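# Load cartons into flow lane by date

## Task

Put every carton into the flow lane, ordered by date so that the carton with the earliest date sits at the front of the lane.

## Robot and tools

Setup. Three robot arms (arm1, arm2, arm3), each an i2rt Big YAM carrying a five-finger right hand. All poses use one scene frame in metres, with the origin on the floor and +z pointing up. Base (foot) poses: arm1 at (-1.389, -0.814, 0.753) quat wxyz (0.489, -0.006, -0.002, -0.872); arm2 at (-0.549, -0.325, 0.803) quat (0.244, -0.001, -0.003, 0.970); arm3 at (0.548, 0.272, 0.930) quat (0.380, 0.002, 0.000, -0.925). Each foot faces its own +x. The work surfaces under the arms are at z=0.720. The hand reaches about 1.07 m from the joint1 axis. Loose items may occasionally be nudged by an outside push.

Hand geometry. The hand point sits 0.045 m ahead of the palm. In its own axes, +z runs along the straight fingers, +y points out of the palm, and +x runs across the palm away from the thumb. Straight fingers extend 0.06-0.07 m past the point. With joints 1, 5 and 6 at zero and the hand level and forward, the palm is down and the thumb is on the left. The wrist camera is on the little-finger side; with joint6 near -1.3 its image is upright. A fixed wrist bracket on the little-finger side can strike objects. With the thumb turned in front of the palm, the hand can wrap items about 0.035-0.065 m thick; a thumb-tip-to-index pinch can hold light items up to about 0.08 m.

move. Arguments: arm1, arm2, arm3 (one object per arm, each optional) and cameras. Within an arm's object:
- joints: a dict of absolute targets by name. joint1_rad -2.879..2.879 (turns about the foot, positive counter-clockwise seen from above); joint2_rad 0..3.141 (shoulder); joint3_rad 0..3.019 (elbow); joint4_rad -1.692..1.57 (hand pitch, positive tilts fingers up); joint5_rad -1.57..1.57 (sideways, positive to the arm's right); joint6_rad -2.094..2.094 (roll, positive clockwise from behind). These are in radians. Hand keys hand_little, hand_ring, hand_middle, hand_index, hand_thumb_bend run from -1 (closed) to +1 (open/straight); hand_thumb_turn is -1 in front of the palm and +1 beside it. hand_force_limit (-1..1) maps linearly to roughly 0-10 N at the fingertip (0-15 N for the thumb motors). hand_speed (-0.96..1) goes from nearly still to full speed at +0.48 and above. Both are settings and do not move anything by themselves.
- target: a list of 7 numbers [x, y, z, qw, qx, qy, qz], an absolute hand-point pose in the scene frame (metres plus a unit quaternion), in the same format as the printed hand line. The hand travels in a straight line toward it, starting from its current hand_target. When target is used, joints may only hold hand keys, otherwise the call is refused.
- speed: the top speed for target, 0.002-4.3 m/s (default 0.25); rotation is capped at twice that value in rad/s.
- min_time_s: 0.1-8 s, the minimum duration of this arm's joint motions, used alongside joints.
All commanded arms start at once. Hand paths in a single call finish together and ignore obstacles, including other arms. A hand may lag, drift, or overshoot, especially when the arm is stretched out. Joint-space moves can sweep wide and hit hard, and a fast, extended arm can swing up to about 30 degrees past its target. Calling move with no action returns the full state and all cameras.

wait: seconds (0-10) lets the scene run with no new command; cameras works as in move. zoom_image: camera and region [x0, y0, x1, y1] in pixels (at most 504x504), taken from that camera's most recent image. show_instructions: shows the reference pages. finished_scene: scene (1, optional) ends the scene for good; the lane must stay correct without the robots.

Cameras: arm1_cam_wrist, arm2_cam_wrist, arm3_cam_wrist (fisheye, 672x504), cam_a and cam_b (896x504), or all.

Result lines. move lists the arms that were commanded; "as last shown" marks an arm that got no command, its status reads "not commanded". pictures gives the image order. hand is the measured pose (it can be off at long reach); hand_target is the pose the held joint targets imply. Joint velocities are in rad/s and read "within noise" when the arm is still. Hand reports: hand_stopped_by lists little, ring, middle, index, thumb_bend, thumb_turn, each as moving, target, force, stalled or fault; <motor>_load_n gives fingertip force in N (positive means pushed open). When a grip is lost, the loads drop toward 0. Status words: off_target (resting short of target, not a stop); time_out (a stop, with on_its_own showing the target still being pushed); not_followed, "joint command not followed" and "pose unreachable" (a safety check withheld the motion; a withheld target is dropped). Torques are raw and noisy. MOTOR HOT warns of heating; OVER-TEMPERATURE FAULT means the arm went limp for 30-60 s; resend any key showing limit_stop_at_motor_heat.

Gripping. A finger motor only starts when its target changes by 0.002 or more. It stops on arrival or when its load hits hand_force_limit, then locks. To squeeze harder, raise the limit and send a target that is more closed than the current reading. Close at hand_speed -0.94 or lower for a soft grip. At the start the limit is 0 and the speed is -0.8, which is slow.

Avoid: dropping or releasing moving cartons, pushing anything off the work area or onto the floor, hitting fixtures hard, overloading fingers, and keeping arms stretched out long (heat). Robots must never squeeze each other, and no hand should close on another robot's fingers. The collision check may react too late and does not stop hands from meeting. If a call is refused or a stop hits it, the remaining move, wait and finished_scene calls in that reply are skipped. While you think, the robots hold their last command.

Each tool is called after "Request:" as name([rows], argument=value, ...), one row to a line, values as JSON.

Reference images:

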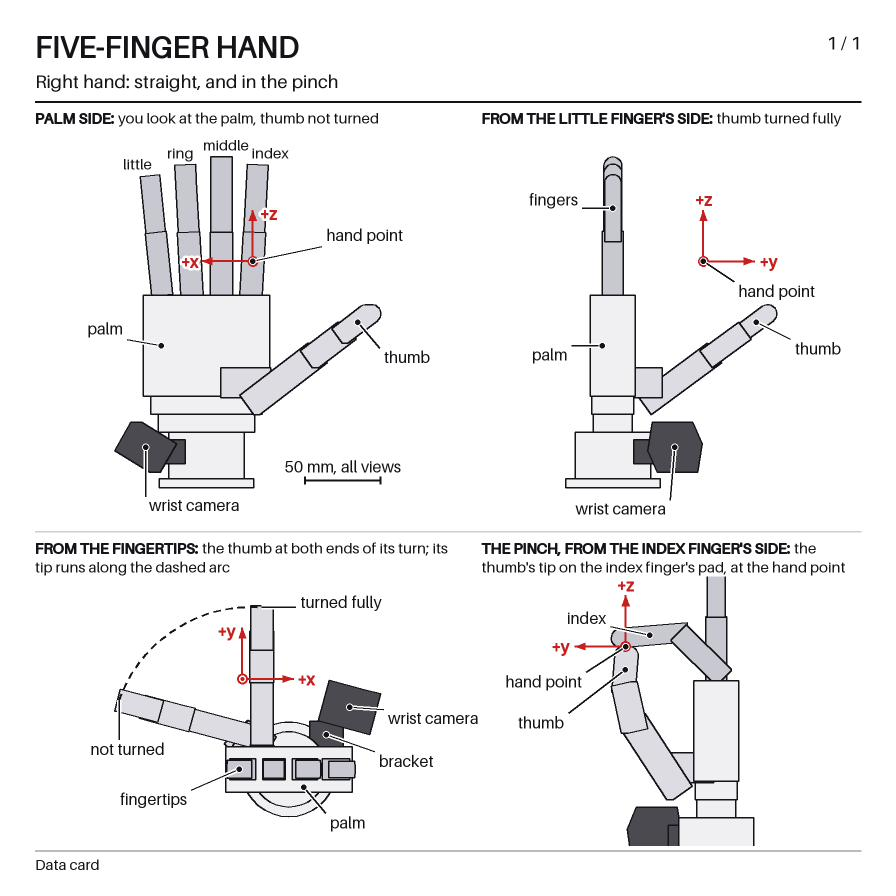

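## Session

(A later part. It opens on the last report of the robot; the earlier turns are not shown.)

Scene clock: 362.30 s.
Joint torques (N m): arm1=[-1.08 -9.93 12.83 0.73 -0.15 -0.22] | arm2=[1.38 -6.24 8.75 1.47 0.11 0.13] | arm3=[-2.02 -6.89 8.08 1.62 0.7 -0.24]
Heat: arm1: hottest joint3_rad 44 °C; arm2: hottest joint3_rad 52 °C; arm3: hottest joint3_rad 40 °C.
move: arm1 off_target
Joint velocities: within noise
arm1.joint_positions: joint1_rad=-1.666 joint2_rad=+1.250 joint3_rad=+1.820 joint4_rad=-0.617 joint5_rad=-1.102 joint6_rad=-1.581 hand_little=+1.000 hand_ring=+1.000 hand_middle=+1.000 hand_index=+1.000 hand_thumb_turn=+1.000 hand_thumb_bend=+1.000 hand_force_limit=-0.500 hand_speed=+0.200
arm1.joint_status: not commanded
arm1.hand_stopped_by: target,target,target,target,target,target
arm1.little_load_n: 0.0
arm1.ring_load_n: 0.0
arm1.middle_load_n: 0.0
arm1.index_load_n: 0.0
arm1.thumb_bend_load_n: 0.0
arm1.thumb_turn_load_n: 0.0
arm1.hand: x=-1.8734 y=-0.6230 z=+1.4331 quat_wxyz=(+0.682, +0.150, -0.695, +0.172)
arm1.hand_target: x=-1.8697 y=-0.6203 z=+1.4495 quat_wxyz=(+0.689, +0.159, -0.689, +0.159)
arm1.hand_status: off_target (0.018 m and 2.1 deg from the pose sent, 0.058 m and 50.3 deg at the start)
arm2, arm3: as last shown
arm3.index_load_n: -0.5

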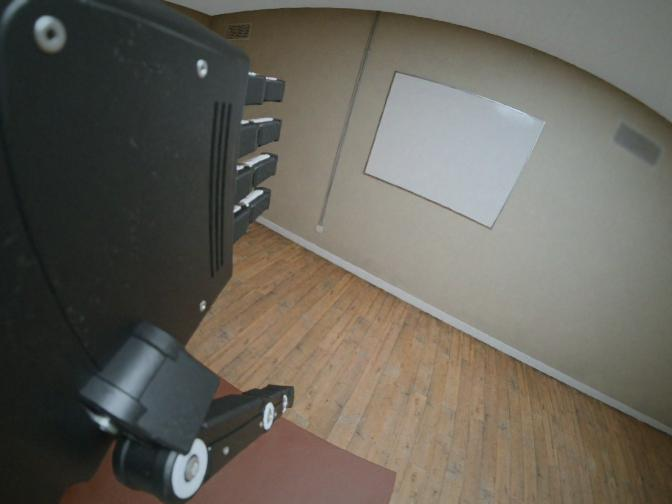

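Request:
move(arm2={"joints": {"joint1_rad": 1.35, "hand_index": 0.7, "hand_middle": 0.7, "hand_ring": 0.7, "hand_little": 0.7, "hand_speed": -0.5}, "min_time_s": 4.5}, arm3={"target": [0.22, 0.05, 1.05, 0.1464, -0.3536, -0.8536, 0.3536], "speed": 0.35, "joints": {"hand_thumb_turn": -1, "hand_index": 0.7, "hand_middle": 0.7, "hand_ring": 0.7, "hand_little": 0.7, "hand_speed": -0.5}}, cameras=["arm3_cam_wrist", "arm2_cam_wrist"])

Scene clock: 368.87 s.
Joint torques (N m): arm1=[-1.03 -9.88 12.83 0.72 -0.16 -0.21] | arm2=[1.08 -6.59 8.73 1.5 0.05 0.13] | arm3=[-1.61 -2.96 13.35 1.85 -0.31 0.13]
Heat: arm1: hottest joint3_rad 43 °C; arm2: hottest joint3_rad 51 °C; arm3: hottest joint3_rad 40 °C.
move: arm2 done; arm3 off_target
Joint velocities: within noise
arm1: as last shown
arm2.joint_positions: joint1_rad=+1.337 joint2_rad=+1.059 joint3_rad=+0.880 joint4_rad=-0.613 joint5_rad=-0.026 joint6_rad=-0.038 hand_little=+0.700 hand_ring=+0.700 hand_middle=+0.700 hand_index=+0.700 hand_thumb_turn=-1.000 hand_thumb_bend=+1.000 hand_force_limit=-0.500 hand_speed=-0.500
arm2.joint_status: all done
arm2.hand_stopped_by: target,target,target,target,target,target
arm2.little_load_n: 0.0
arm2.ring_load_n: 0.0
arm2.middle_load_n: 0.0
arm2.index_load_n: 0.0
arm2.thumb_bend_load_n: 0.0
arm2.thumb_turn_load_n: 0.0
arm2.hand: x=-0.8020 y=-0.6587 z=+0.9927 quat_wxyz=(-0.130, +0.309, +0.873, -0.354)
arm2.hand_target: x=-0.7958 y=-0.6607 z=+0.9939 quat_wxyz=(-0.126, +0.308, +0.874, -0.354)
arm2.hand_status: not commanded
arm3.joint_positions: joint1_rad=-0.336 joint2_rad=+1.078 joint3_rad=+0.650 joint4_rad=-0.449 joint5_rad=-0.237 joint6_rad=-0.267 hand_little=+0.700 hand_ring=+0.700 hand_middle=+0.700 hand_index=+0.700 hand_thumb_turn=-1.000 hand_thumb_bend=+1.000 hand_force_limit=+0.000 hand_speed=-0.500
arm3.joint_status: all done
arm3.hand_stopped_by: target,target,target,target,target,target
arm3.little_load_n: 0.0
arm3.ring_load_n: 0.0
arm3.middle_load_n: 0.0
arm3.index_load_n: 0.0
arm3.thumb_bend_load_n: 0.0
arm3.thumb_turn_load_n: 0.0
arm3.hand: x=+0.2431 y=+0.0617 z=+1.0256 quat_wxyz=(+0.130, -0.353, -0.866, +0.330)
arm3.hand_target: x=+0.2215 y=+0.0511 z=+1.0507 quat_wxyz=(+0.146, -0.353, -0.854, +0.354)
arm3.hand_status: off_target (0.036 m and 3.6 deg from the pose sent, 0.353 m and 93.3 deg at the start)
pictures: arm2_cam_wrist, arm3_cam_wrist

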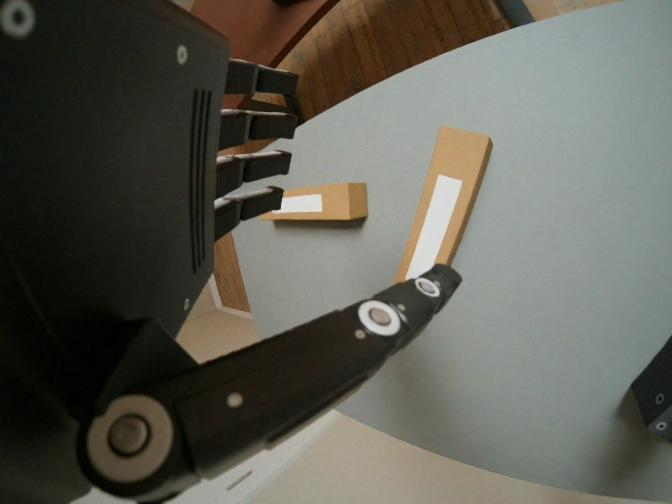

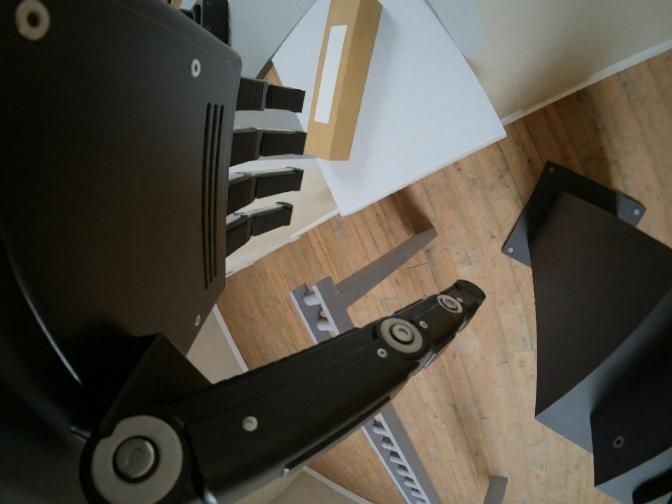

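Request:
zoom_image(camera="arm3_cam_wrist", region=[260, 0, 520, 220])

Scaled by 1.938 from the camera's image (finer frame: 960x720).

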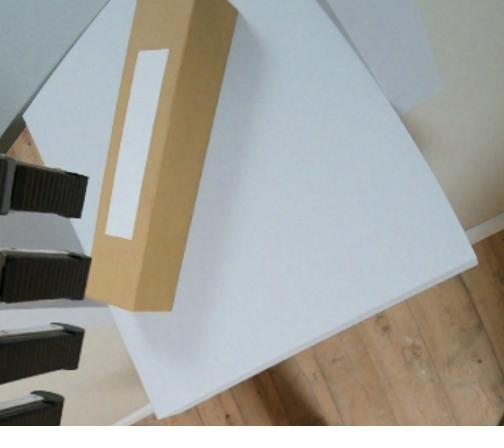

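Request:
move(arm2={"target": [-0.766, -0.69, 0.88, 0.099, -0.2391, -0.8924, 0.3697], "speed": 0.25}, arm3={"target": [0.05, -0.02, 0.94, 0.1464, -0.3536, -0.8536, 0.3536], "speed": 0.2}, cameras=["arm3_cam_wrist", "arm2_cam_wrist"])

Scene clock: 372.13 s.
Joint torques (N m): arm1=[-1.03 -9.88 12.82 0.75 -0.15 -0.21] | arm2=[1.38 -5.66 7.9 2.4 -0.16 -0.08] | arm3=[-1.9 -9.93 11.04 1.96 -0.3 -0.01]
Heat: arm1: hottest joint3_rad 43 °C; arm2: hottest joint3_rad 51 °C; arm3: hottest joint3_rad 40 °C.
move: arm2 done; arm3 off_target
Joint velocities: within noise
arm1: as last shown
arm2.joint_positions: joint1_rad=+1.418 joint2_rad=+1.191 joint3_rad=+0.663 joint4_rad=-0.255 joint5_rad=-0.073 joint6_rad=-0.065 hand_little=+0.700 hand_ring=+0.700 hand_middle=+0.700 hand_index=+0.700 hand_thumb_turn=-1.000 hand_thumb_bend=+1.000 hand_force_limit=-0.500 hand_speed=-0.500
arm2.joint_status: not commanded
arm2.hand_stopped_by: target,target,target,target,target,target
arm2.little_load_n: 0.0
arm2.ring_load_n: 0.0
arm2.middle_load_n: 0.0
arm2.index_load_n: 0.0
arm2.thumb_bend_load_n: 0.0
arm2.thumb_turn_load_n: 0.0
arm2.hand: x=-0.7697 y=-0.6842 z=+0.8830 quat_wxyz=(-0.101, +0.252, +0.890, -0.368)
arm2.hand_target: x=-0.7659 y=-0.6899 z=+0.8802 quat_wxyz=(-0.099, +0.239, +0.892, -0.370)
arm2.hand_status: done (0.008 m and 1.5 deg from the pose sent, 0.122 m and 9.1 deg at the start)
arm3.joint_positions: joint1_rad=-0.351 joint2_rad=+1.736 joint3_rad=+0.993 joint4_rad=-0.134 joint5_rad=-0.250 joint6_rad=-0.267 hand_little=+0.700 hand_ring=+0.700 hand_middle=+0.700 hand_index=+0.700 hand_thumb_turn=-1.000 hand_thumb_bend=+1.000 hand_force_limit=+0.000 hand_speed=-0.500
arm3.joint_status: not commanded
arm3.hand_stopped_by: target,target,target,target,target,target
arm3.little_load_n: 0.0
arm3.ring_load_n: 0.0
arm3.middle_load_n: 0.0
arm3.index_load_n: 0.0
arm3.thumb_bend_load_n: 0.0
arm3.thumb_turn_load_n: 0.0
arm3.hand: x=+0.0760 y=-0.0111 z=+0.9221 quat_wxyz=(+0.128, -0.357, -0.863, +0.332)
arm3.hand_target: x=+0.0513 y=-0.0193 z=+0.9410 quat_wxyz=(+0.146, -0.353, -0.854, +0.354)
arm3.hand_status: off_target (0.033 m and 3.5 deg from the pose sent, 0.227 m and 3.6 deg at the start)
pictures: arm2_cam_wrist, arm3_cam_wrist

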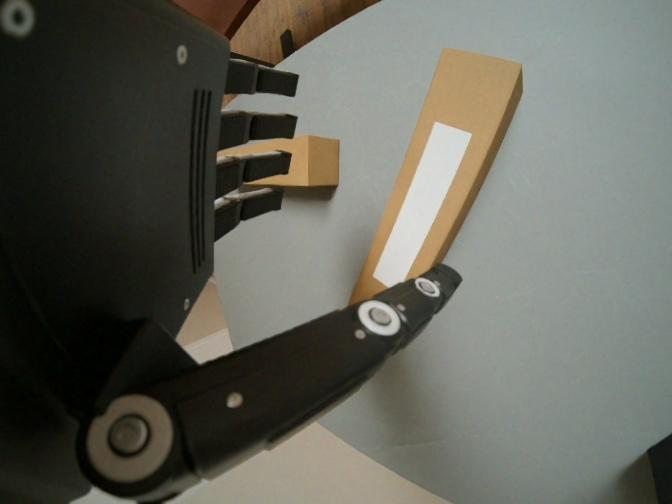

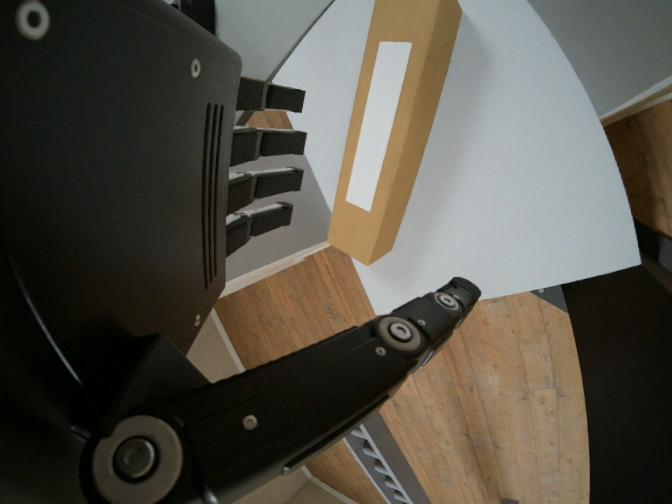

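Request:
move(arm2={"target": [-0.767, -0.689, 0.765, 0.099, -0.2391, -0.8924, 0.3697], "speed": 0.12}, arm3={"target": [-0.003, -0.036, 0.925, 0.1464, -0.3536, -0.8536, 0.3536], "speed": 0.12}, cameras=["arm3_cam_wrist", "arm2_cam_wrist"])

Scene clock: 375.07 s.
Joint torques (N m): arm1=[-1.03 -9.82 12.83 0.7 -0.15 -0.21] | arm2=[0.97 -7.41 5.57 2.41 -0.16 -0.07] | arm3=[-2.14 -11.58 11.37 1.05 -0.32 -0.1]
Heat: arm1: hottest joint3_rad 43 °C; arm2: hottest joint3_rad 50 °C; arm3: hottest joint3_rad 40 °C.
move: arm2 done; arm3 off_target
Joint velocities: within noise
arm1: as last shown
arm2.joint_positions: joint1_rad=+1.418 joint2_rad=+1.487 joint3_rad=+0.526 joint4_rad=+0.179 joint5_rad=-0.076 joint6_rad=-0.069 hand_little=+0.700 hand_ring=+0.700 hand_middle=+0.700 hand_index=+0.700 hand_thumb_turn=-1.000 hand_thumb_bend=+1.000 hand_force_limit=-0.500 hand_speed=-0.500
arm2.joint_status: not commanded
arm2.hand_stopped_by: target,target,target,target,target,target
arm2.little_load_n: 0.0
arm2.ring_load_n: 0.0
arm2.middle_load_n: 0.0
arm2.index_load_n: 0.0
arm2.thumb_bend_load_n: -0.5
arm2.thumb_turn_load_n: 0.0
arm2.hand: x=-0.7703 y=-0.6854 z=+0.7686 quat_wxyz=(-0.100, +0.250, +0.890, -0.368)
arm2.hand_target: x=-0.7669 y=-0.6889 z=+0.7651 quat_wxyz=(-0.099, +0.239, +0.892, -0.370)
arm2.hand_status: done (0.006 m and 1.3 deg from the pose sent, 0.118 m and 1.5 deg at the start)
arm3.joint_positions: joint1_rad=-0.363 joint2_rad=+1.875 joint3_rad=+1.157 joint4_rad=-0.134 joint5_rad=-0.258 joint6_rad=-0.267 hand_little=+0.700 hand_ring=+0.700 hand_middle=+0.700 hand_index=+0.700 hand_thumb_turn=-1.000 hand_thumb_bend=+1.000 hand_force_limit=+0.000 hand_speed=-0.500
arm3.joint_status: not commanded
arm3.hand_stopped_by: target,target,target,target,target,target
arm3.little_load_n: 0.0
arm3.ring_load_n: 0.0
arm3.middle_load_n: 0.0
arm3.index_load_n: 0.0
arm3.thumb_bend_load_n: 0.0
arm3.thumb_turn_load_n: 0.0
arm3.hand: x=+0.0179 y=-0.0317 z=+0.9104 quat_wxyz=(+0.134, -0.358, -0.858, +0.342)
arm3.hand_target: x=-0.0022 y=-0.0355 z=+0.9254 quat_wxyz=(+0.147, -0.354, -0.854, +0.354)
arm3.hand_status: off_target (0.026 m and 2.0 deg from the pose sent, 0.083 m and 3.5 deg at the start)
pictures: arm2_cam_wrist, arm3_cam_wrist

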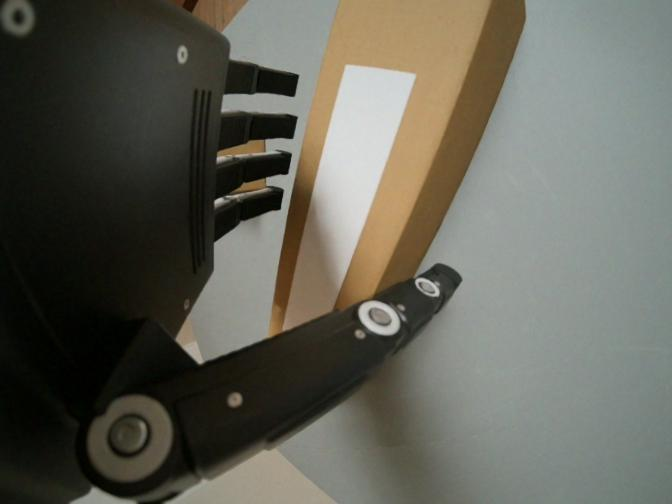

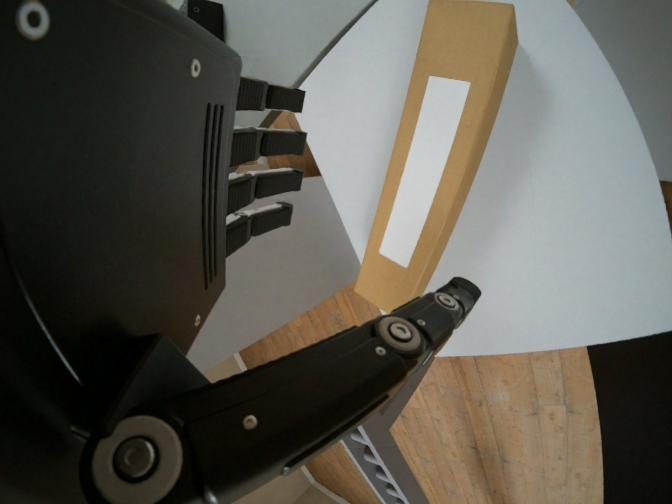

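Request:
move(arm2={"joints": {"hand_speed": -0.8, "hand_index": 0.4, "hand_middle": 0.4, "hand_ring": 0.4, "hand_little": 0.4}}, arm3={"target": [-0.008, -0.028, 0.85, 0.1371, -0.3311, -0.8625, 0.3573], "speed": 0.1}, cameras=["arm3_cam_wrist", "arm2_cam_wrist"])

Scene clock: 377.17 s.
Joint torques (N m): arm1=[-1.03 -9.82 12.85 0.73 -0.15 -0.21] | arm2=[0.97 -7.36 5.57 2.35 -0.15 -0.07] | arm3=[-2.02 -12.92 9.36 1.88 -0.35 -0.21]
Heat: arm1: hottest joint3_rad 43 °C; arm2: hottest joint3_rad 50 °C; arm3: hottest joint3_rad 40 °C.
move: arm2 done; arm3 off_target
Joint velocities: within noise
arm1: as last shown
arm2.joint_positions: joint1_rad=+1.418 joint2_rad=+1.487 joint3_rad=+0.526 joint4_rad=+0.179 joint5_rad=-0.076 joint6_rad=-0.069 hand_little=+0.400 hand_ring=+0.400 hand_middle=+0.400 hand_index=+0.400 hand_thumb_turn=-1.000 hand_thumb_bend=+1.000 hand_force_limit=-0.500 hand_speed=-0.800
arm2.joint_status: all done
arm2.hand_stopped_by: target,target,target,target,target,target
arm2.little_load_n: 0.0
arm2.ring_load_n: 0.0
arm2.middle_load_n: 0.0
arm2.index_load_n: 0.0
arm2.thumb_bend_load_n: 0.0
arm2.thumb_turn_load_n: 0.0
arm2.hand: x=-0.7703 y=-0.6854 z=+0.7686 quat_wxyz=(-0.100, +0.250, +0.890, -0.368)
arm2.hand_target: x=-0.7669 y=-0.6888 z=+0.7651 quat_wxyz=(-0.099, +0.239, +0.892, -0.370)
arm2.hand_status: not commanded
arm3.joint_positions: joint1_rad=-0.387 joint2_rad=+2.028 joint3_rad=+1.157 joint4_rad=-0.017 joint5_rad=-0.309 joint6_rad=-0.314 hand_little=+0.700 hand_ring=+0.700 hand_middle=+0.700 hand_index=+0.700 hand_thumb_turn=-1.000 hand_thumb_bend=+1.000 hand_force_limit=+0.000 hand_speed=-0.500
arm3.joint_status: not commanded
arm3.hand_stopped_by: target,target,target,target,target,target
arm3.little_load_n: 0.0
arm3.ring_load_n: 0.0
arm3.middle_load_n: 0.0
arm3.index_load_n: 0.0
arm3.thumb_bend_load_n: 0.0
arm3.thumb_turn_load_n: 0.0
arm3.hand: x=+0.0155 y=-0.0236 z=+0.8361 quat_wxyz=(+0.117, -0.343, -0.867, +0.341)
arm3.hand_target: x=-0.0072 y=-0.0276 z=+0.8507 quat_wxyz=(+0.137, -0.331, -0.863, +0.357)
arm3.hand_status: off_target (0.028 m and 3.4 deg from the pose sent, 0.066 m and 3.6 deg at the start)
pictures: arm2_cam_wrist, arm3_cam_wrist

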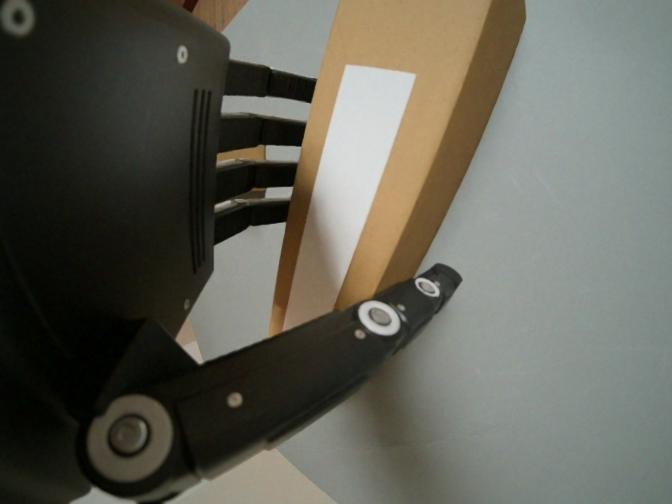

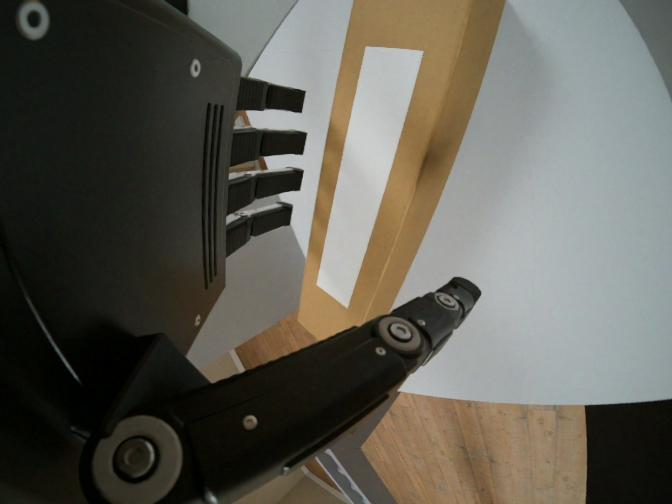

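Request:
move(arm2={"joints": {"hand_speed": -0.92, "hand_force_limit": 0, "hand_index": -0.02, "hand_middle": -0.02, "hand_thumb_bend": -0.05}}, arm3={"target": [-0.008, -0.028, 0.822, 0.1371, -0.3311, -0.8625, 0.3573], "speed": 0.08}, cameras=["arm3_cam_wrist", "arm2_cam_wrist"])

Scene clock: 382.07 s.
Joint torques (N m): arm1=[-0.97 -9.88 12.83 0.73 -0.16 -0.21] | arm2=[0.97 -7.59 5.55 2.33 -0.15 -0.07] | arm3=[-1.96 -12.98 8.77 1.89 -0.36 -0.22]
Heat: arm1: hottest joint3_rad 43 °C; arm2: hottest joint3_rad 49 °C; arm3: hottest joint3_rad 40 °C.
move: arm2 off_target; arm3 off_target
Joint velocities: within noise
arm1: as last shown
arm2.joint_positions: joint1_rad=+1.418 joint2_rad=+1.489 joint3_rad=+0.526 joint4_rad=+0.180 joint5_rad=-0.076 joint6_rad=-0.069 hand_little=+0.400 hand_ring=+0.400 hand_middle=+0.118 hand_index=+0.089 hand_thumb_turn=-1.000 hand_thumb_bend=+0.845 hand_force_limit=+0.000 hand_speed=-0.920
arm2.joint_status: hand_middle off_target (ended at +0.118, target -0.020); hand_index off_target (ended at +0.089, target -0.020); hand_thumb_bend off_target (ended at +0.845, target -0.050); the others done
arm2.hand_stopped_by: target,target,force,force,force,target
arm2.little_load_n: 0.0
arm2.ring_load_n: 0.0
arm2.middle_load_n: 5.0
arm2.index_load_n: 5.5
arm2.thumb_bend_load_n: 7.5
arm2.thumb_turn_load_n: 0.5
arm2.hand: x=-0.7704 y=-0.6854 z=+0.7682 quat_wxyz=(-0.100, +0.249, +0.890, -0.368)
arm2.hand_target: x=-0.7669 y=-0.6888 z=+0.7651 quat_wxyz=(-0.099, +0.239, +0.892, -0.370)
arm2.hand_status: not commanded
arm3.joint_positions: joint1_rad=-0.387 joint2_rad=+2.086 joint3_rad=+1.157 joint4_rad=+0.042 joint5_rad=-0.309 joint6_rad=-0.314 hand_little=+0.700 hand_ring=+0.700 hand_middle=+0.700 hand_index=+0.700 hand_thumb_turn=-1.000 hand_thumb_bend=+1.000 hand_force_limit=+0.000 hand_speed=-0.500
arm3.joint_status: not commanded
arm3.hand_stopped_by: target,target,target,target,target,target
arm3.little_load_n: 0.0
arm3.ring_load_n: 0.0
arm3.middle_load_n: 0.0
arm3.index_load_n: 0.0
arm3.thumb_bend_load_n: 0.5
arm3.thumb_turn_load_n: 0.0
arm3.hand: x=+0.0151 y=-0.0238 z=+0.8089 quat_wxyz=(+0.117, -0.343, -0.867, +0.341)
arm3.hand_target: x=-0.0073 y=-0.0276 z=+0.8228 quat_wxyz=(+0.137, -0.331, -0.863, +0.357)
arm3.hand_status: off_target (0.027 m and 3.3 deg from the pose sent, 0.028 m and 3.4 deg at the start)
pictures: arm2_cam_wrist, arm3_cam_wrist

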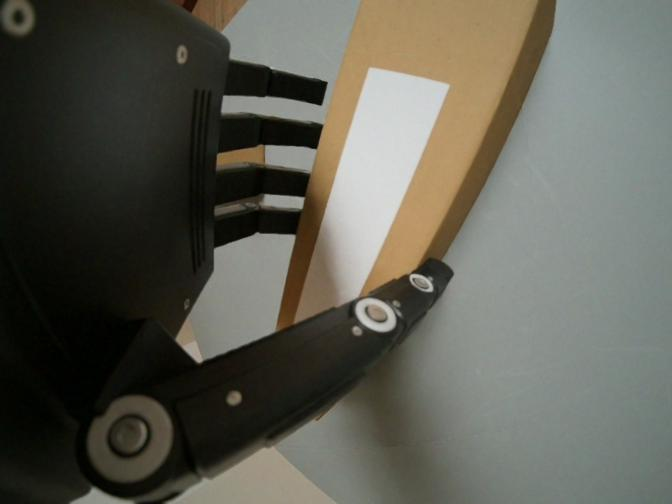

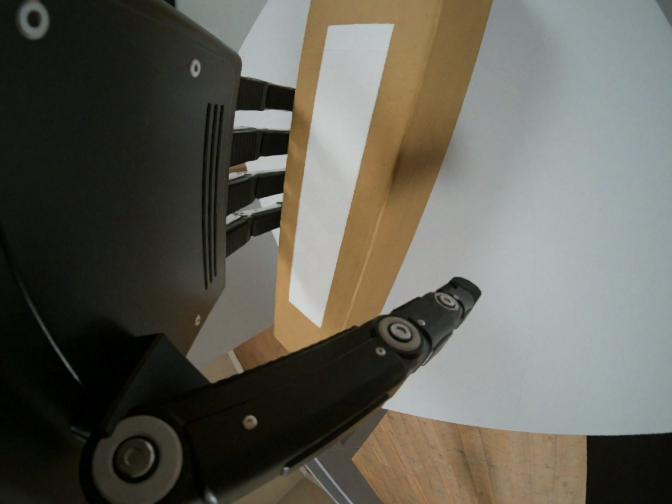

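Request:
move(arm2={"joints": {"hand_speed": -0.92, "hand_force_limit": -0.5, "hand_ring": -0.1, "hand_little": -0.1}}, arm3={"target": [-0.008, -0.028, 0.825, 0.1277, -0.3084, -0.8709, 0.3607], "speed": 0.08}, cameras=["arm3_cam_wrist", "arm2_cam_wrist"])

Scene clock: 386.27 s.
Joint torques (N m): arm1=[-1.03 -9.88 12.82 0.72 -0.15 -0.21] | arm2=[1.03 -7.53 5.52 2.35 -0.14 -0.06] | arm3=[-2.02 -13.04 9.43 0.94 -0.39 -0.22]
Heat: arm1: hottest joint3_rad 43 °C; arm2: hottest joint3_rad 49 °C; arm3: hottest joint3_rad 40 °C.
move: arm2 off_target; arm3 off_target
Joint velocities: within noise
arm1: as last shown
arm2.joint_positions: joint1_rad=+1.418 joint2_rad=+1.489 joint3_rad=+0.526 joint4_rad=+0.180 joint5_rad=-0.076 joint6_rad=-0.069 hand_little=+0.027 hand_ring=+0.088 hand_middle=+0.118 hand_index=+0.089 hand_thumb_turn=-1.000 hand_thumb_bend=+0.845 hand_force_limit=-0.500 hand_speed=-0.920
arm2.joint_status: hand_little off_target (ended at +0.027, target -0.100); hand_ring off_target (ended at +0.088, target -0.100); the others done
arm2.hand_stopped_by: force,force,force,force,force,target
arm2.little_load_n: 2.5
arm2.ring_load_n: 2.0
arm2.middle_load_n: 3.0
arm2.index_load_n: 4.0
arm2.thumb_bend_load_n: 9.5
arm2.thumb_turn_load_n: 1.5
arm2.hand: x=-0.7702 y=-0.6855 z=+0.7682 quat_wxyz=(-0.100, +0.249, +0.890, -0.368)
arm2.hand_target: x=-0.7669 y=-0.6888 z=+0.7651 quat_wxyz=(-0.099, +0.239, +0.892, -0.370)
arm2.hand_status: not commanded
arm3.joint_positions: joint1_rad=-0.393 joint2_rad=+2.086 joint3_rad=+1.166 joint4_rad=+0.039 joint5_rad=-0.348 joint6_rad=-0.360 hand_little=+0.700 hand_ring=+0.700 hand_middle=+0.700 hand_index=+0.700 hand_thumb_turn=-1.000 hand_thumb_bend=+1.000 hand_force_limit=+0.000 hand_speed=-0.500
arm3.joint_status: not commanded
arm3.hand_stopped_by: target,target,target,target,target,target
arm3.little_load_n: 0.0
arm3.ring_load_n: 0.0
arm3.middle_load_n: 0.0
arm3.index_load_n: -0.5
arm3.thumb_bend_load_n: 0.0
arm3.thumb_turn_load_n: 0.0
arm3.hand: x=+0.0122 y=-0.0257 z=+0.8129 quat_wxyz=(+0.114, -0.317, -0.873, +0.352)
arm3.hand_target: x=-0.0074 y=-0.0277 z=+0.8255 quat_wxyz=(+0.128, -0.308, -0.871, +0.361)
arm3.hand_status: off_target (0.024 m and 2.1 deg from the pose sent, 0.029 m and 4.8 deg at the start)
pictures: arm2_cam_wrist, arm3_cam_wrist

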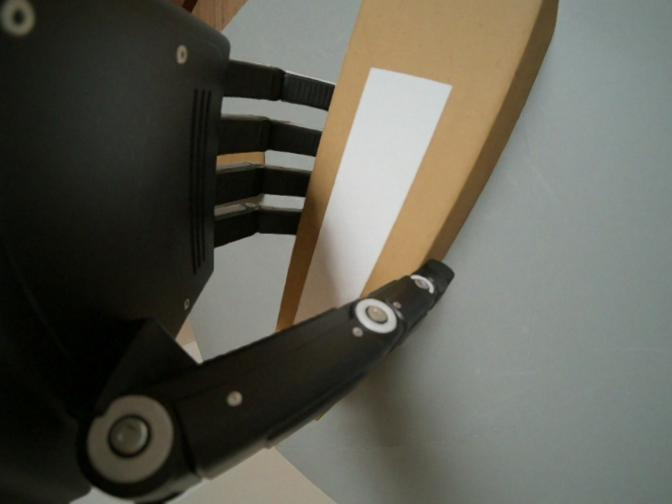

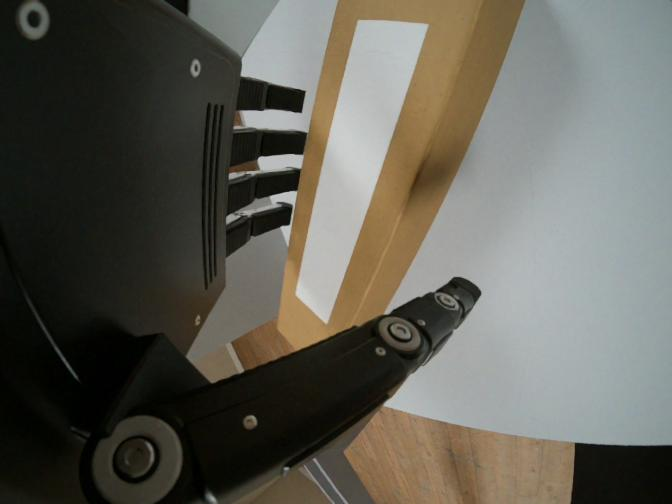

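Request:
move(arm2={"target": [-0.766, -0.685, 0.90, 0.099, -0.2391, -0.8924, 0.3697], "speed": 0.1}, arm3={"target": [-0.008, -0.028, 0.816, 0.1277, -0.3084, -0.8709, 0.3607], "speed": 0.06, "joints": {"hand_speed": -0.8, "hand_index": 0.4, "hand_middle": 0.4, "hand_ring": 0.4, "hand_little": 0.4}}, cameras=["arm3_cam_wrist", "arm2_cam_wrist"])

Scene clock: 388.67 s.
Joint torques (N m): arm1=[-1.08 -9.88 12.85 0.73 -0.16 -0.21] | arm2=[0.62 -8.64 12.21 1.69 -0.24 -0.02] | arm3=[-2.02 -12.28 9.03 1.55 -0.32 -0.22]
Heat: arm1: hottest joint3_rad 43 °C; arm2: hottest joint3_rad 49 °C; arm3: hottest joint3_rad 40 °C.
move: arm2 off_target; arm3 off_target
Joint velocities: within noise
arm1: as last shown
arm2.joint_positions: joint1_rad=+1.418 joint2_rad=+1.180 joint3_rad=+0.628 joint4_rad=-0.313 joint5_rad=-0.077 joint6_rad=-0.077 hand_little=+0.027 hand_ring=+0.088 hand_middle=+0.118 hand_index=+0.089 hand_thumb_turn=-1.000 hand_thumb_bend=+0.845 hand_force_limit=-0.500 hand_speed=-0.920
arm2.joint_status: not commanded
arm2.hand_stopped_by: force,force,force,force,force,target
arm2.little_load_n: 1.5
arm2.ring_load_n: 1.5
arm2.middle_load_n: 3.0
arm2.index_load_n: 5.0
arm2.thumb_bend_load_n: 9.0
arm2.thumb_turn_load_n: 3.0
arm2.hand: x=-0.7526 y=-0.6614 z=+0.8636 quat_wxyz=(-0.087, +0.251, +0.905, -0.332)
arm2.hand_target: x=-0.7649 y=-0.6835 z=+0.9002 quat_wxyz=(-0.099, +0.239, +0.892, -0.370)
arm2.hand_status: off_target (0.045 m and 4.9 deg from the pose sent, 0.132 m and 1.2 deg at the start)
arm3.joint_positions: joint1_rad=-0.393 joint2_rad=+2.093 joint3_rad=+1.172 joint4_rad=+0.039 joint5_rad=-0.350 joint6_rad=-0.360 hand_little=+0.400 hand_ring=+0.400 hand_middle=+0.400 hand_index=+0.400 hand_thumb_turn=-1.000 hand_thumb_bend=+1.000 hand_force_limit=+0.000 hand_speed=-0.800
arm3.joint_status: all done
arm3.hand_stopped_by: target,target,target,target,target,target
arm3.little_load_n: 0.0
arm3.ring_load_n: 0.0
arm3.middle_load_n: 0.0
arm3.index_load_n: 0.5
arm3.thumb_bend_load_n: 0.0
arm3.thumb_turn_load_n: -0.5
arm3.hand: x=+0.0114 y=-0.0263 z=+0.8103 quat_wxyz=(+0.113, -0.318, -0.873, +0.352)
arm3.hand_target: x=-0.0075 y=-0.0277 z=+0.8165 quat_wxyz=(+0.128, -0.308, -0.871, +0.361)
arm3.hand_status: off_target (0.020 m and 2.3 deg from the pose sent, 0.021 m and 2.1 deg at the start)
pictures: arm2_cam_wrist, arm3_cam_wrist

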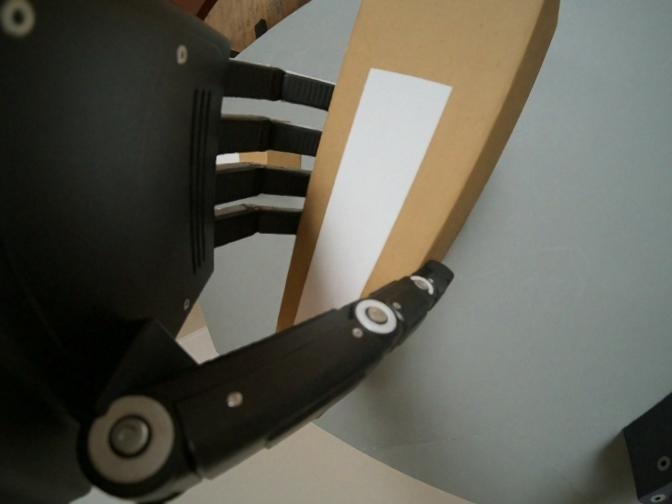

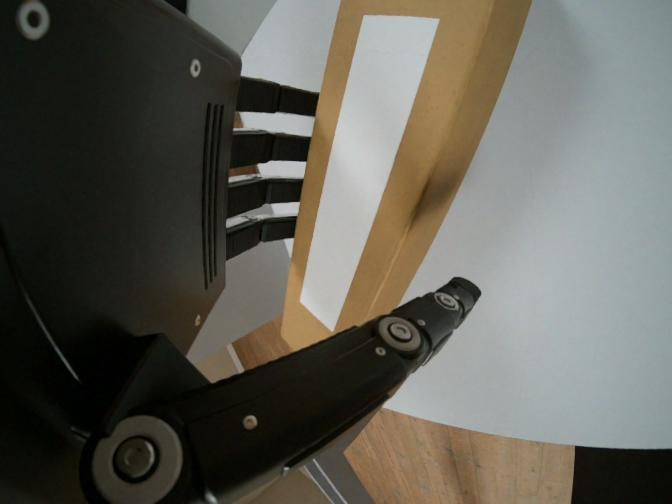

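Request:
move(arm3={"target": [-0.008, -0.028, 0.822, 0.1277, -0.3084, -0.8709, 0.3607], "speed": 0.06, "joints": {"hand_speed": -0.92, "hand_force_limit": 0, "hand_index": -0.02, "hand_middle": -0.02, "hand_thumb_bend": -0.05}}, cameras=["arm3_cam_wrist"])

Request:
move(arm3={"joints": {"hand_speed": -0.92, "hand_force_limit": -0.5, "hand_ring": -0.1, "hand_little": -0.1}}, cameras=["arm3_cam_wrist"])

Scene clock: 393.23 s.
Joint torques (N m): arm1=[-1.03 -9.88 12.85 0.72 -0.16 -0.21] | arm2=[0.56 -8.64 12.22 1.72 -0.24 -0.01] | arm3=[-2.08 -13.22 8.91 1.11 -0.3 -0.21]
Heat: arm1: hottest joint3_rad 43 °C; arm2: hottest joint3_rad 49 °C; arm3: hottest joint3_rad 39 °C.
move: arm3 off_target
Joint velocities: within noise
arm1.joint_positions: joint1_rad=-1.666 joint2_rad=+1.250 joint3_rad=+1.820 joint4_rad=-0.617 joint5_rad=-1.102 joint6_rad=-1.581 hand_little=+1.000 hand_ring=+1.000 hand_middle=+1.000 hand_index=+1.000 hand_thumb_turn=+1.000 hand_thumb_bend=+1.000 hand_force_limit=-0.500 hand_speed=+0.200
arm1.joint_status: not commanded
arm1.hand_stopped_by: target,target,target,target,target,target
arm1.little_load_n: 0.0
arm1.ring_load_n: 0.0
arm1.middle_load_n: 0.0
arm1.index_load_n: 0.0
arm1.thumb_bend_load_n: 0.0
arm1.thumb_turn_load_n: 0.0
arm1.hand: x=-1.8734 y=-0.6230 z=+1.4331 quat_wxyz=(+0.682, +0.150, -0.695, +0.172)
arm1.hand_target: x=-1.8697 y=-0.6203 z=+1.4495 quat_wxyz=(+0.689, +0.159, -0.689, +0.159)
arm1.hand_status: not commanded
arm2: as last shown
arm2.middle_load_n: 3.5
arm3.joint_positions: joint1_rad=-0.393 joint2_rad=+2.093 joint3_rad=+1.172 joint4_rad=+0.039 joint5_rad=-0.350 joint6_rad=-0.362 hand_little=+0.400 hand_ring=+0.400 hand_middle=+0.133 hand_index=+0.103 hand_thumb_turn=-1.000 hand_thumb_bend=+0.854 hand_force_limit=+0.000 hand_speed=-0.920
arm3.joint_status: hand_middle off_target (ended at +0.133, target -0.020); hand_index off_target (ended at +0.103, target -0.020); hand_thumb_bend off_target (ended at +0.854, target -0.050); the others done
arm3.hand_stopped_by: target,target,force,force,force,target
arm3.little_load_n: 0.0
arm3.ring_load_n: 0.0
arm3.middle_load_n: 4.0
arm3.index_load_n: 5.0
arm3.thumb_bend_load_n: 8.0
arm3.thumb_turn_load_n: 0.0
arm3.hand: x=+0.0110 y=-0.0264 z=+0.8105 quat_wxyz=(+0.113, -0.317, -0.873, +0.352)
arm3.hand_target: x=-0.0076 y=-0.0277 z=+0.8225 quat_wxyz=(+0.128, -0.308, -0.871, +0.361)
arm3.hand_status: off_target (0.022 m and 2.2 deg from the pose sent, 0.023 m and 2.3 deg at the start)

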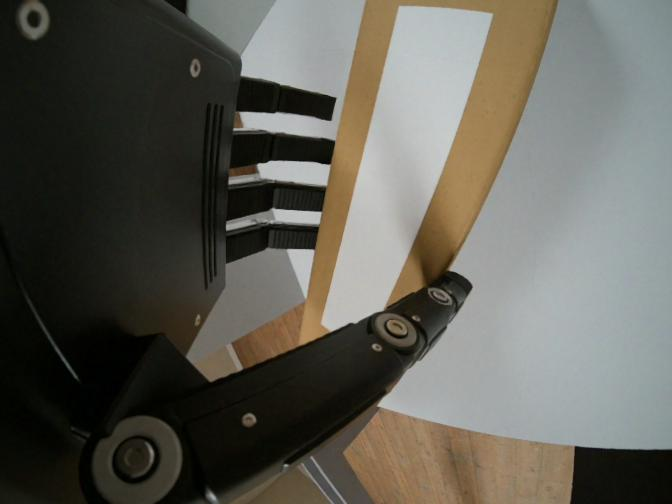

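Scene clock: 395.40 s.
Joint torques (N m): arm1=[-1.03 -9.88 12.83 0.72 -0.15 -0.21] | arm2=[0.56 -8.59 12.21 1.65 -0.25 -0.02] | arm3=[-2.14 -13.22 8.91 1.1 -0.31 -0.21]
Heat: arm1: hottest joint3_rad 43 °C; arm2: hottest joint3_rad 49 °C; arm3: hottest joint3_rad 39 °C.
move: arm3 off_target
Joint velocities: within noise
arm1, arm2: as last shown
arm2.ring_load_n: 2.0
arm2.thumb_turn_load_n: 2.5
arm3.joint_positions: joint1_rad=-0.393 joint2_rad=+2.093 joint3_rad=+1.172 joint4_rad=+0.039 joint5_rad=-0.350 joint6_rad=-0.362 hand_little=+0.012 hand_ring=+0.095 hand_middle=+0.133 hand_index=+0.103 hand_thumb_turn=-1.000 hand_thumb_bend=+0.854 hand_force_limit=-0.500 hand_speed=-0.920
arm3.joint_status: hand_little off_target (ended at +0.012, target -0.100); hand_ring off_target (ended at +0.095, target -0.100); the others done
arm3.hand_stopped_by: force,force,force,force,force,target
arm3.little_load_n: 2.5
arm3.ring_load_n: 1.5
arm3.middle_load_n: 2.5
arm3.index_load_n: 3.5
arm3.thumb_bend_load_n: 9.5
arm3.thumb_turn_load_n: 1.0
arm3.hand: x=+0.0110 y=-0.0264 z=+0.8105 quat_wxyz=(+0.113, -0.317, -0.873, +0.352)
arm3.hand_target: x=-0.0075 y=-0.0278 z=+0.8225 quat_wxyz=(+0.128, -0.308, -0.871, +0.361)
arm3.hand_status: not commanded

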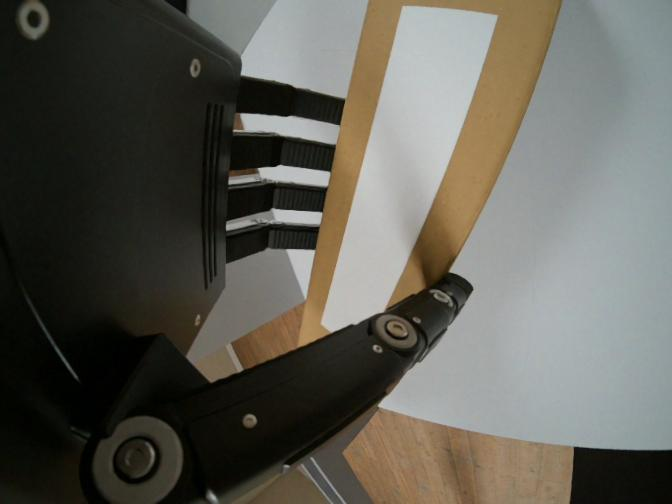

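Request:
move(arm3={"target": [-0.002, -0.028, 0.93, 0.1277, -0.3084, -0.8709, 0.3607], "speed": 0.1})

Request:
move(arm3={"target": [0.26, -0.05, 1.02, 0.1277, -0.3084, -0.8709, 0.3607], "speed": 0.15}, cameras=["arm3_cam_wrist", "cam_b", "cam_a"])

Request:
zoom_image(camera="cam_b", region=[350, 200, 560, 340])

Scene clock: 397.53 s.
Joint torques (N m): arm1=[-1.03 -9.88 12.85 0.73 -0.16 -0.22] | arm2=[0.62 -8.59 12.25 1.69 -0.24 -0.01] | arm3=[-1.67 -14.97 11.25 1.03 -0.23 -0.14]
Heat: arm1: hottest joint3_rad 43 °C; arm2: hottest joint3_rad 49 °C; arm3: hottest joint3_rad 39 °C.
move: arm3 off_target
Joint velocities: within noise
arm1, arm2: as last shown
arm2.ring_load_n: 1.5
arm2.index_load_n: 4.5
arm2.thumb_bend_load_n: 9.5
arm2.thumb_turn_load_n: 3.0
arm3.joint_positions: joint1_rad=-0.393 joint2_rad=+1.917 joint3_rad=+1.172 joint4_rad=-0.188 joint5_rad=-0.349 joint6_rad=-0.364 hand_little=+0.012 hand_ring=+0.095 hand_middle=+0.133 hand_index=+0.103 hand_thumb_turn=-1.000 hand_thumb_bend=+0.854 hand_force_limit=-0.500 hand_speed=-0.920
arm3.joint_status: not commanded
arm3.hand_stopped_by: force,force,force,force,force,target
arm3.little_load_n: 2.0
arm3.ring_load_n: 1.5
arm3.middle_load_n: 2.5
arm3.index_load_n: 4.0
arm3.thumb_bend_load_n: 9.5
arm3.thumb_turn_load_n: 1.5
arm3.hand: x=+0.0271 y=-0.0194 z=+0.8894 quat_wxyz=(+0.097, -0.323, -0.880, +0.336)
arm3.hand_target: x=-0.0002 y=-0.0274 z=+0.9307 quat_wxyz=(+0.128, -0.308, -0.871, +0.361)
arm3.hand_status: off_target (0.051 m and 5.0 deg from the pose sent, 0.120 m and 2.2 deg at the start)
pictures: none

Scene clock: 400.20 s.
Joint torques (N m): arm1=[-1.08 -9.82 12.83 0.73 -0.15 -0.21] | arm2=[0.56 -8.64 12.23 1.72 -0.24 -0.02] | arm3=[-0.91 -6.77 9.25 1.26 0.04 0.14]
Heat: arm1: hottest joint3_rad 43 °C; arm2: hottest joint3_rad 49 °C; arm3: hottest joint3_rad 39 °C.
move: arm3 off_target
Joint velocities: within noise
arm1, arm2: as last shown
arm1.thumb_bend_load_n: 0.5
arm2.thumb_bend_load_n: 9.0
arm3.joint_positions: joint1_rad=-0.046 joint2_rad=+1.243 joint3_rad=+0.697 joint4_rad=-0.277 joint5_rad=-0.108 joint6_rad=-0.128 hand_little=+0.012 hand_ring=+0.095 hand_middle=+0.133 hand_index=+0.103 hand_thumb_turn=-1.000 hand_thumb_bend=+0.854 hand_force_limit=-0.500 hand_speed=-0.920
arm3.joint_status: not commanded
arm3.hand_stopped_by: force,force,force,force,force,target
arm3.little_load_n: 2.0
arm3.ring_load_n: 1.5
arm3.middle_load_n: 2.5
arm3.index_load_n: 4.0
arm3.thumb_bend_load_n: 9.5
arm3.thumb_turn_load_n: 1.5
arm3.hand: x=+0.2621 y=-0.0442 z=+1.0045 quat_wxyz=(+0.123, -0.305, -0.879, +0.346)
arm3.hand_target: x=+0.2600 y=-0.0500 z=+1.0199 quat_wxyz=(+0.128, -0.308, -0.871, +0.361)
arm3.hand_status: off_target (0.017 m and 2.1 deg from the pose sent, 0.269 m and 5.0 deg at the start)
pictures: arm3_cam_wrist, cam_a, cam_b

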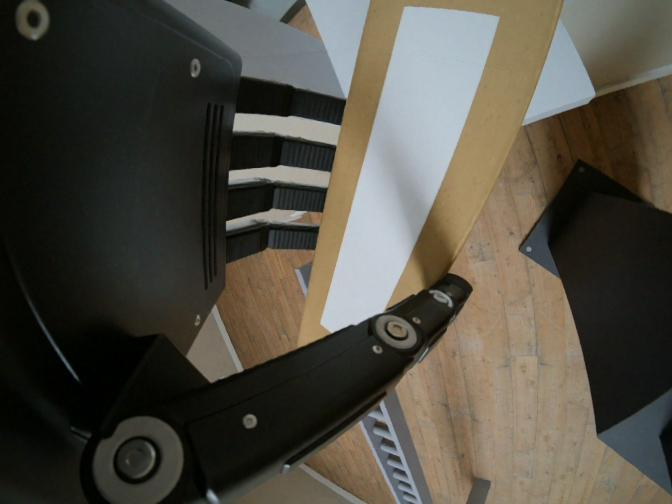

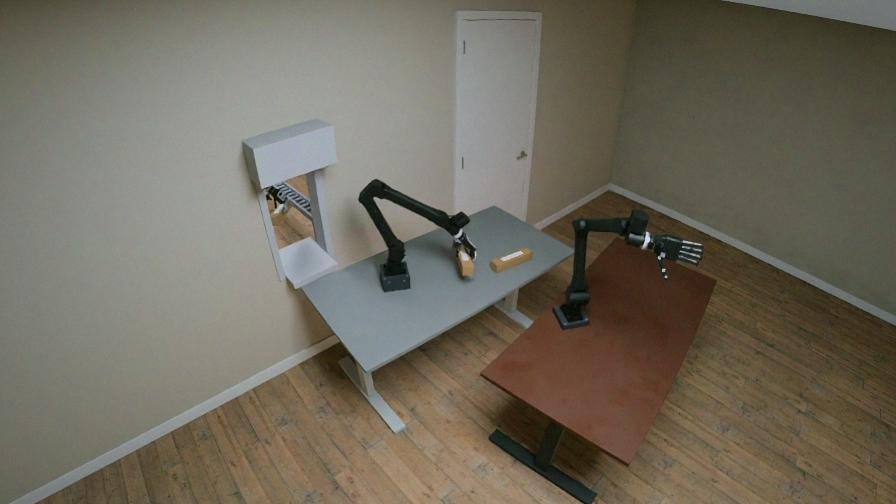

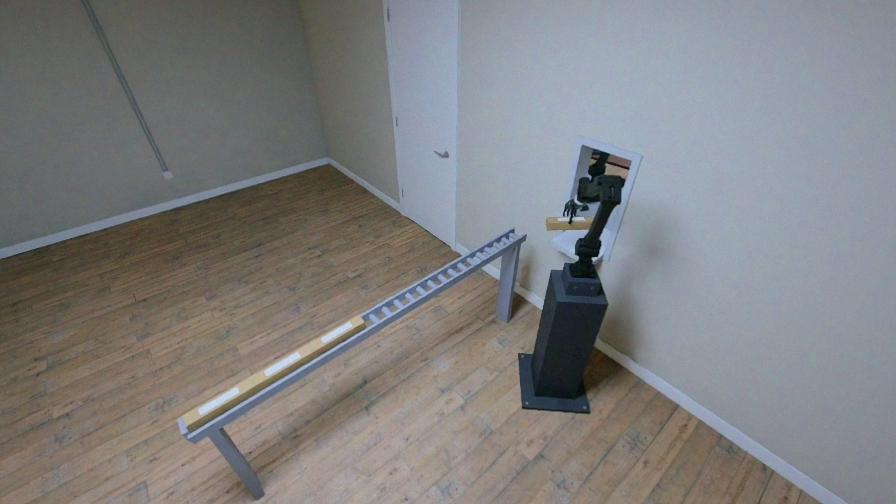

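Scaled by 2.400 from the camera's image (finer frame: 1280x720).

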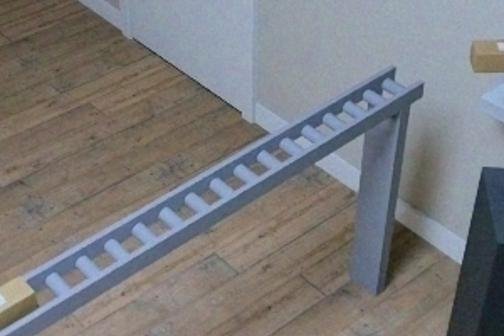

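Request:
zoom_image(camera="cam_b", region=[170, 300, 420, 500])

Scaled by 2.016 from the camera's image (finer frame: 1280x720).

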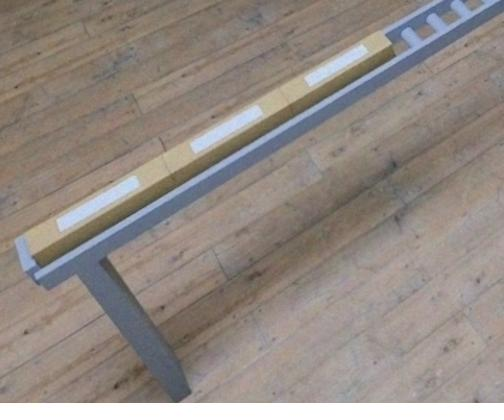

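Request:
move(arm3={"target": [0.53, -0.31, 0.99, -0.01, 0.0242, -0.9236, 0.3826], "speed": 0.2}, cameras=["arm3_cam_wrist", "cam_b"])

Scene clock: 403.70 s.
Joint torques (N m): arm1=[-1.08 -9.88 12.85 0.72 -0.15 -0.21] | arm2=[0.62 -8.59 12.23 1.7 -0.24 -0.02] | arm3=[-1.55 -10.46 13.29 1.87 -0.22 -0.2]
Heat: arm1: hottest joint3_rad 43 °C; arm2: hottest joint3_rad 49 °C; arm3: hottest joint3_rad 40 °C.
move: arm3 off_target
Joint velocities: within noise
arm1, arm2: as last shown
arm1.thumb_bend_load_n: 0.0
arm2.ring_load_n: 2.0
arm2.index_load_n: 5.0
arm2.thumb_turn_load_n: 2.5
arm3.joint_positions: joint1_rad=+0.685 joint2_rad=+1.654 joint3_rad=+1.001 joint4_rad=-0.229 joint5_rad=-0.107 joint6_rad=-0.100 hand_little=+0.012 hand_ring=+0.095 hand_middle=+0.133 hand_index=+0.103 hand_thumb_turn=-1.000 hand_thumb_bend=+0.854 hand_force_limit=-0.500 hand_speed=-0.920
arm3.joint_status: not commanded
arm3.hand_stopped_by: force,force,force,force,force,target
arm3.little_load_n: 2.0
arm3.ring_load_n: 1.5
arm3.middle_load_n: 3.0
arm3.index_load_n: 4.0
arm3.thumb_bend_load_n: 9.5
arm3.thumb_turn_load_n: 1.5
arm3.hand: x=+0.5350 y=-0.2735 z=+0.9558 quat_wxyz=(-0.017, +0.015, -0.940, +0.340)
arm3.hand_target: x=+0.5301 y=-0.3070 z=+0.9915 quat_wxyz=(-0.010, +0.024, -0.924, +0.383)
arm3.hand_status: off_target (0.050 m and 5.4 deg from the pose sent, 0.378 m and 41.4 deg at the start)

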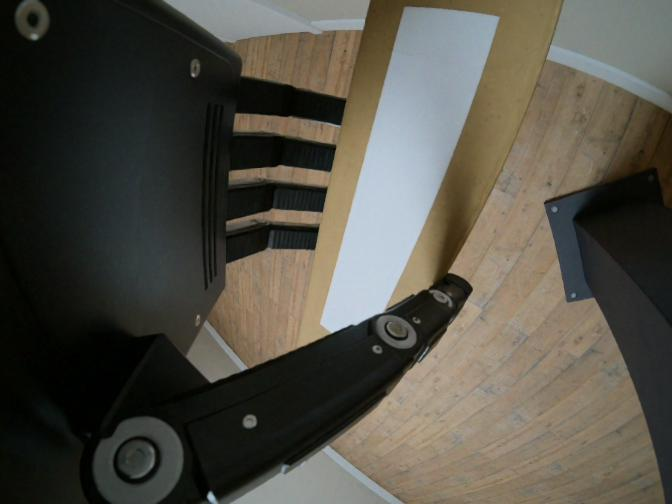

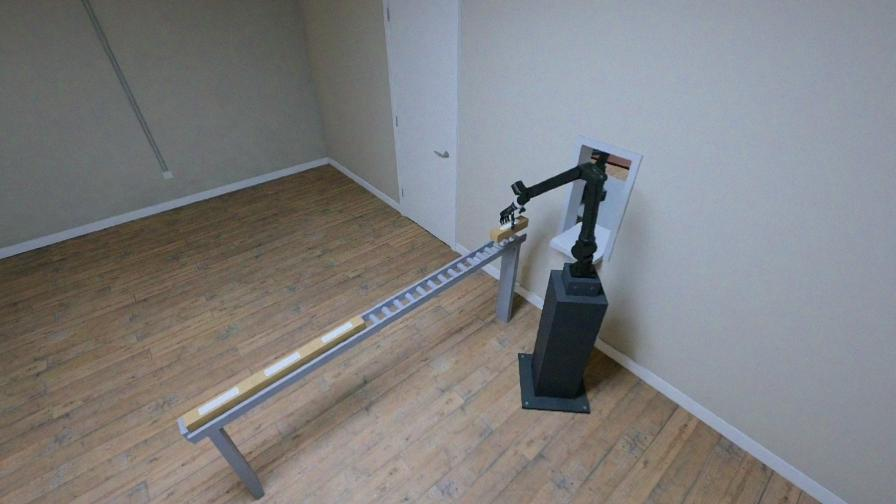

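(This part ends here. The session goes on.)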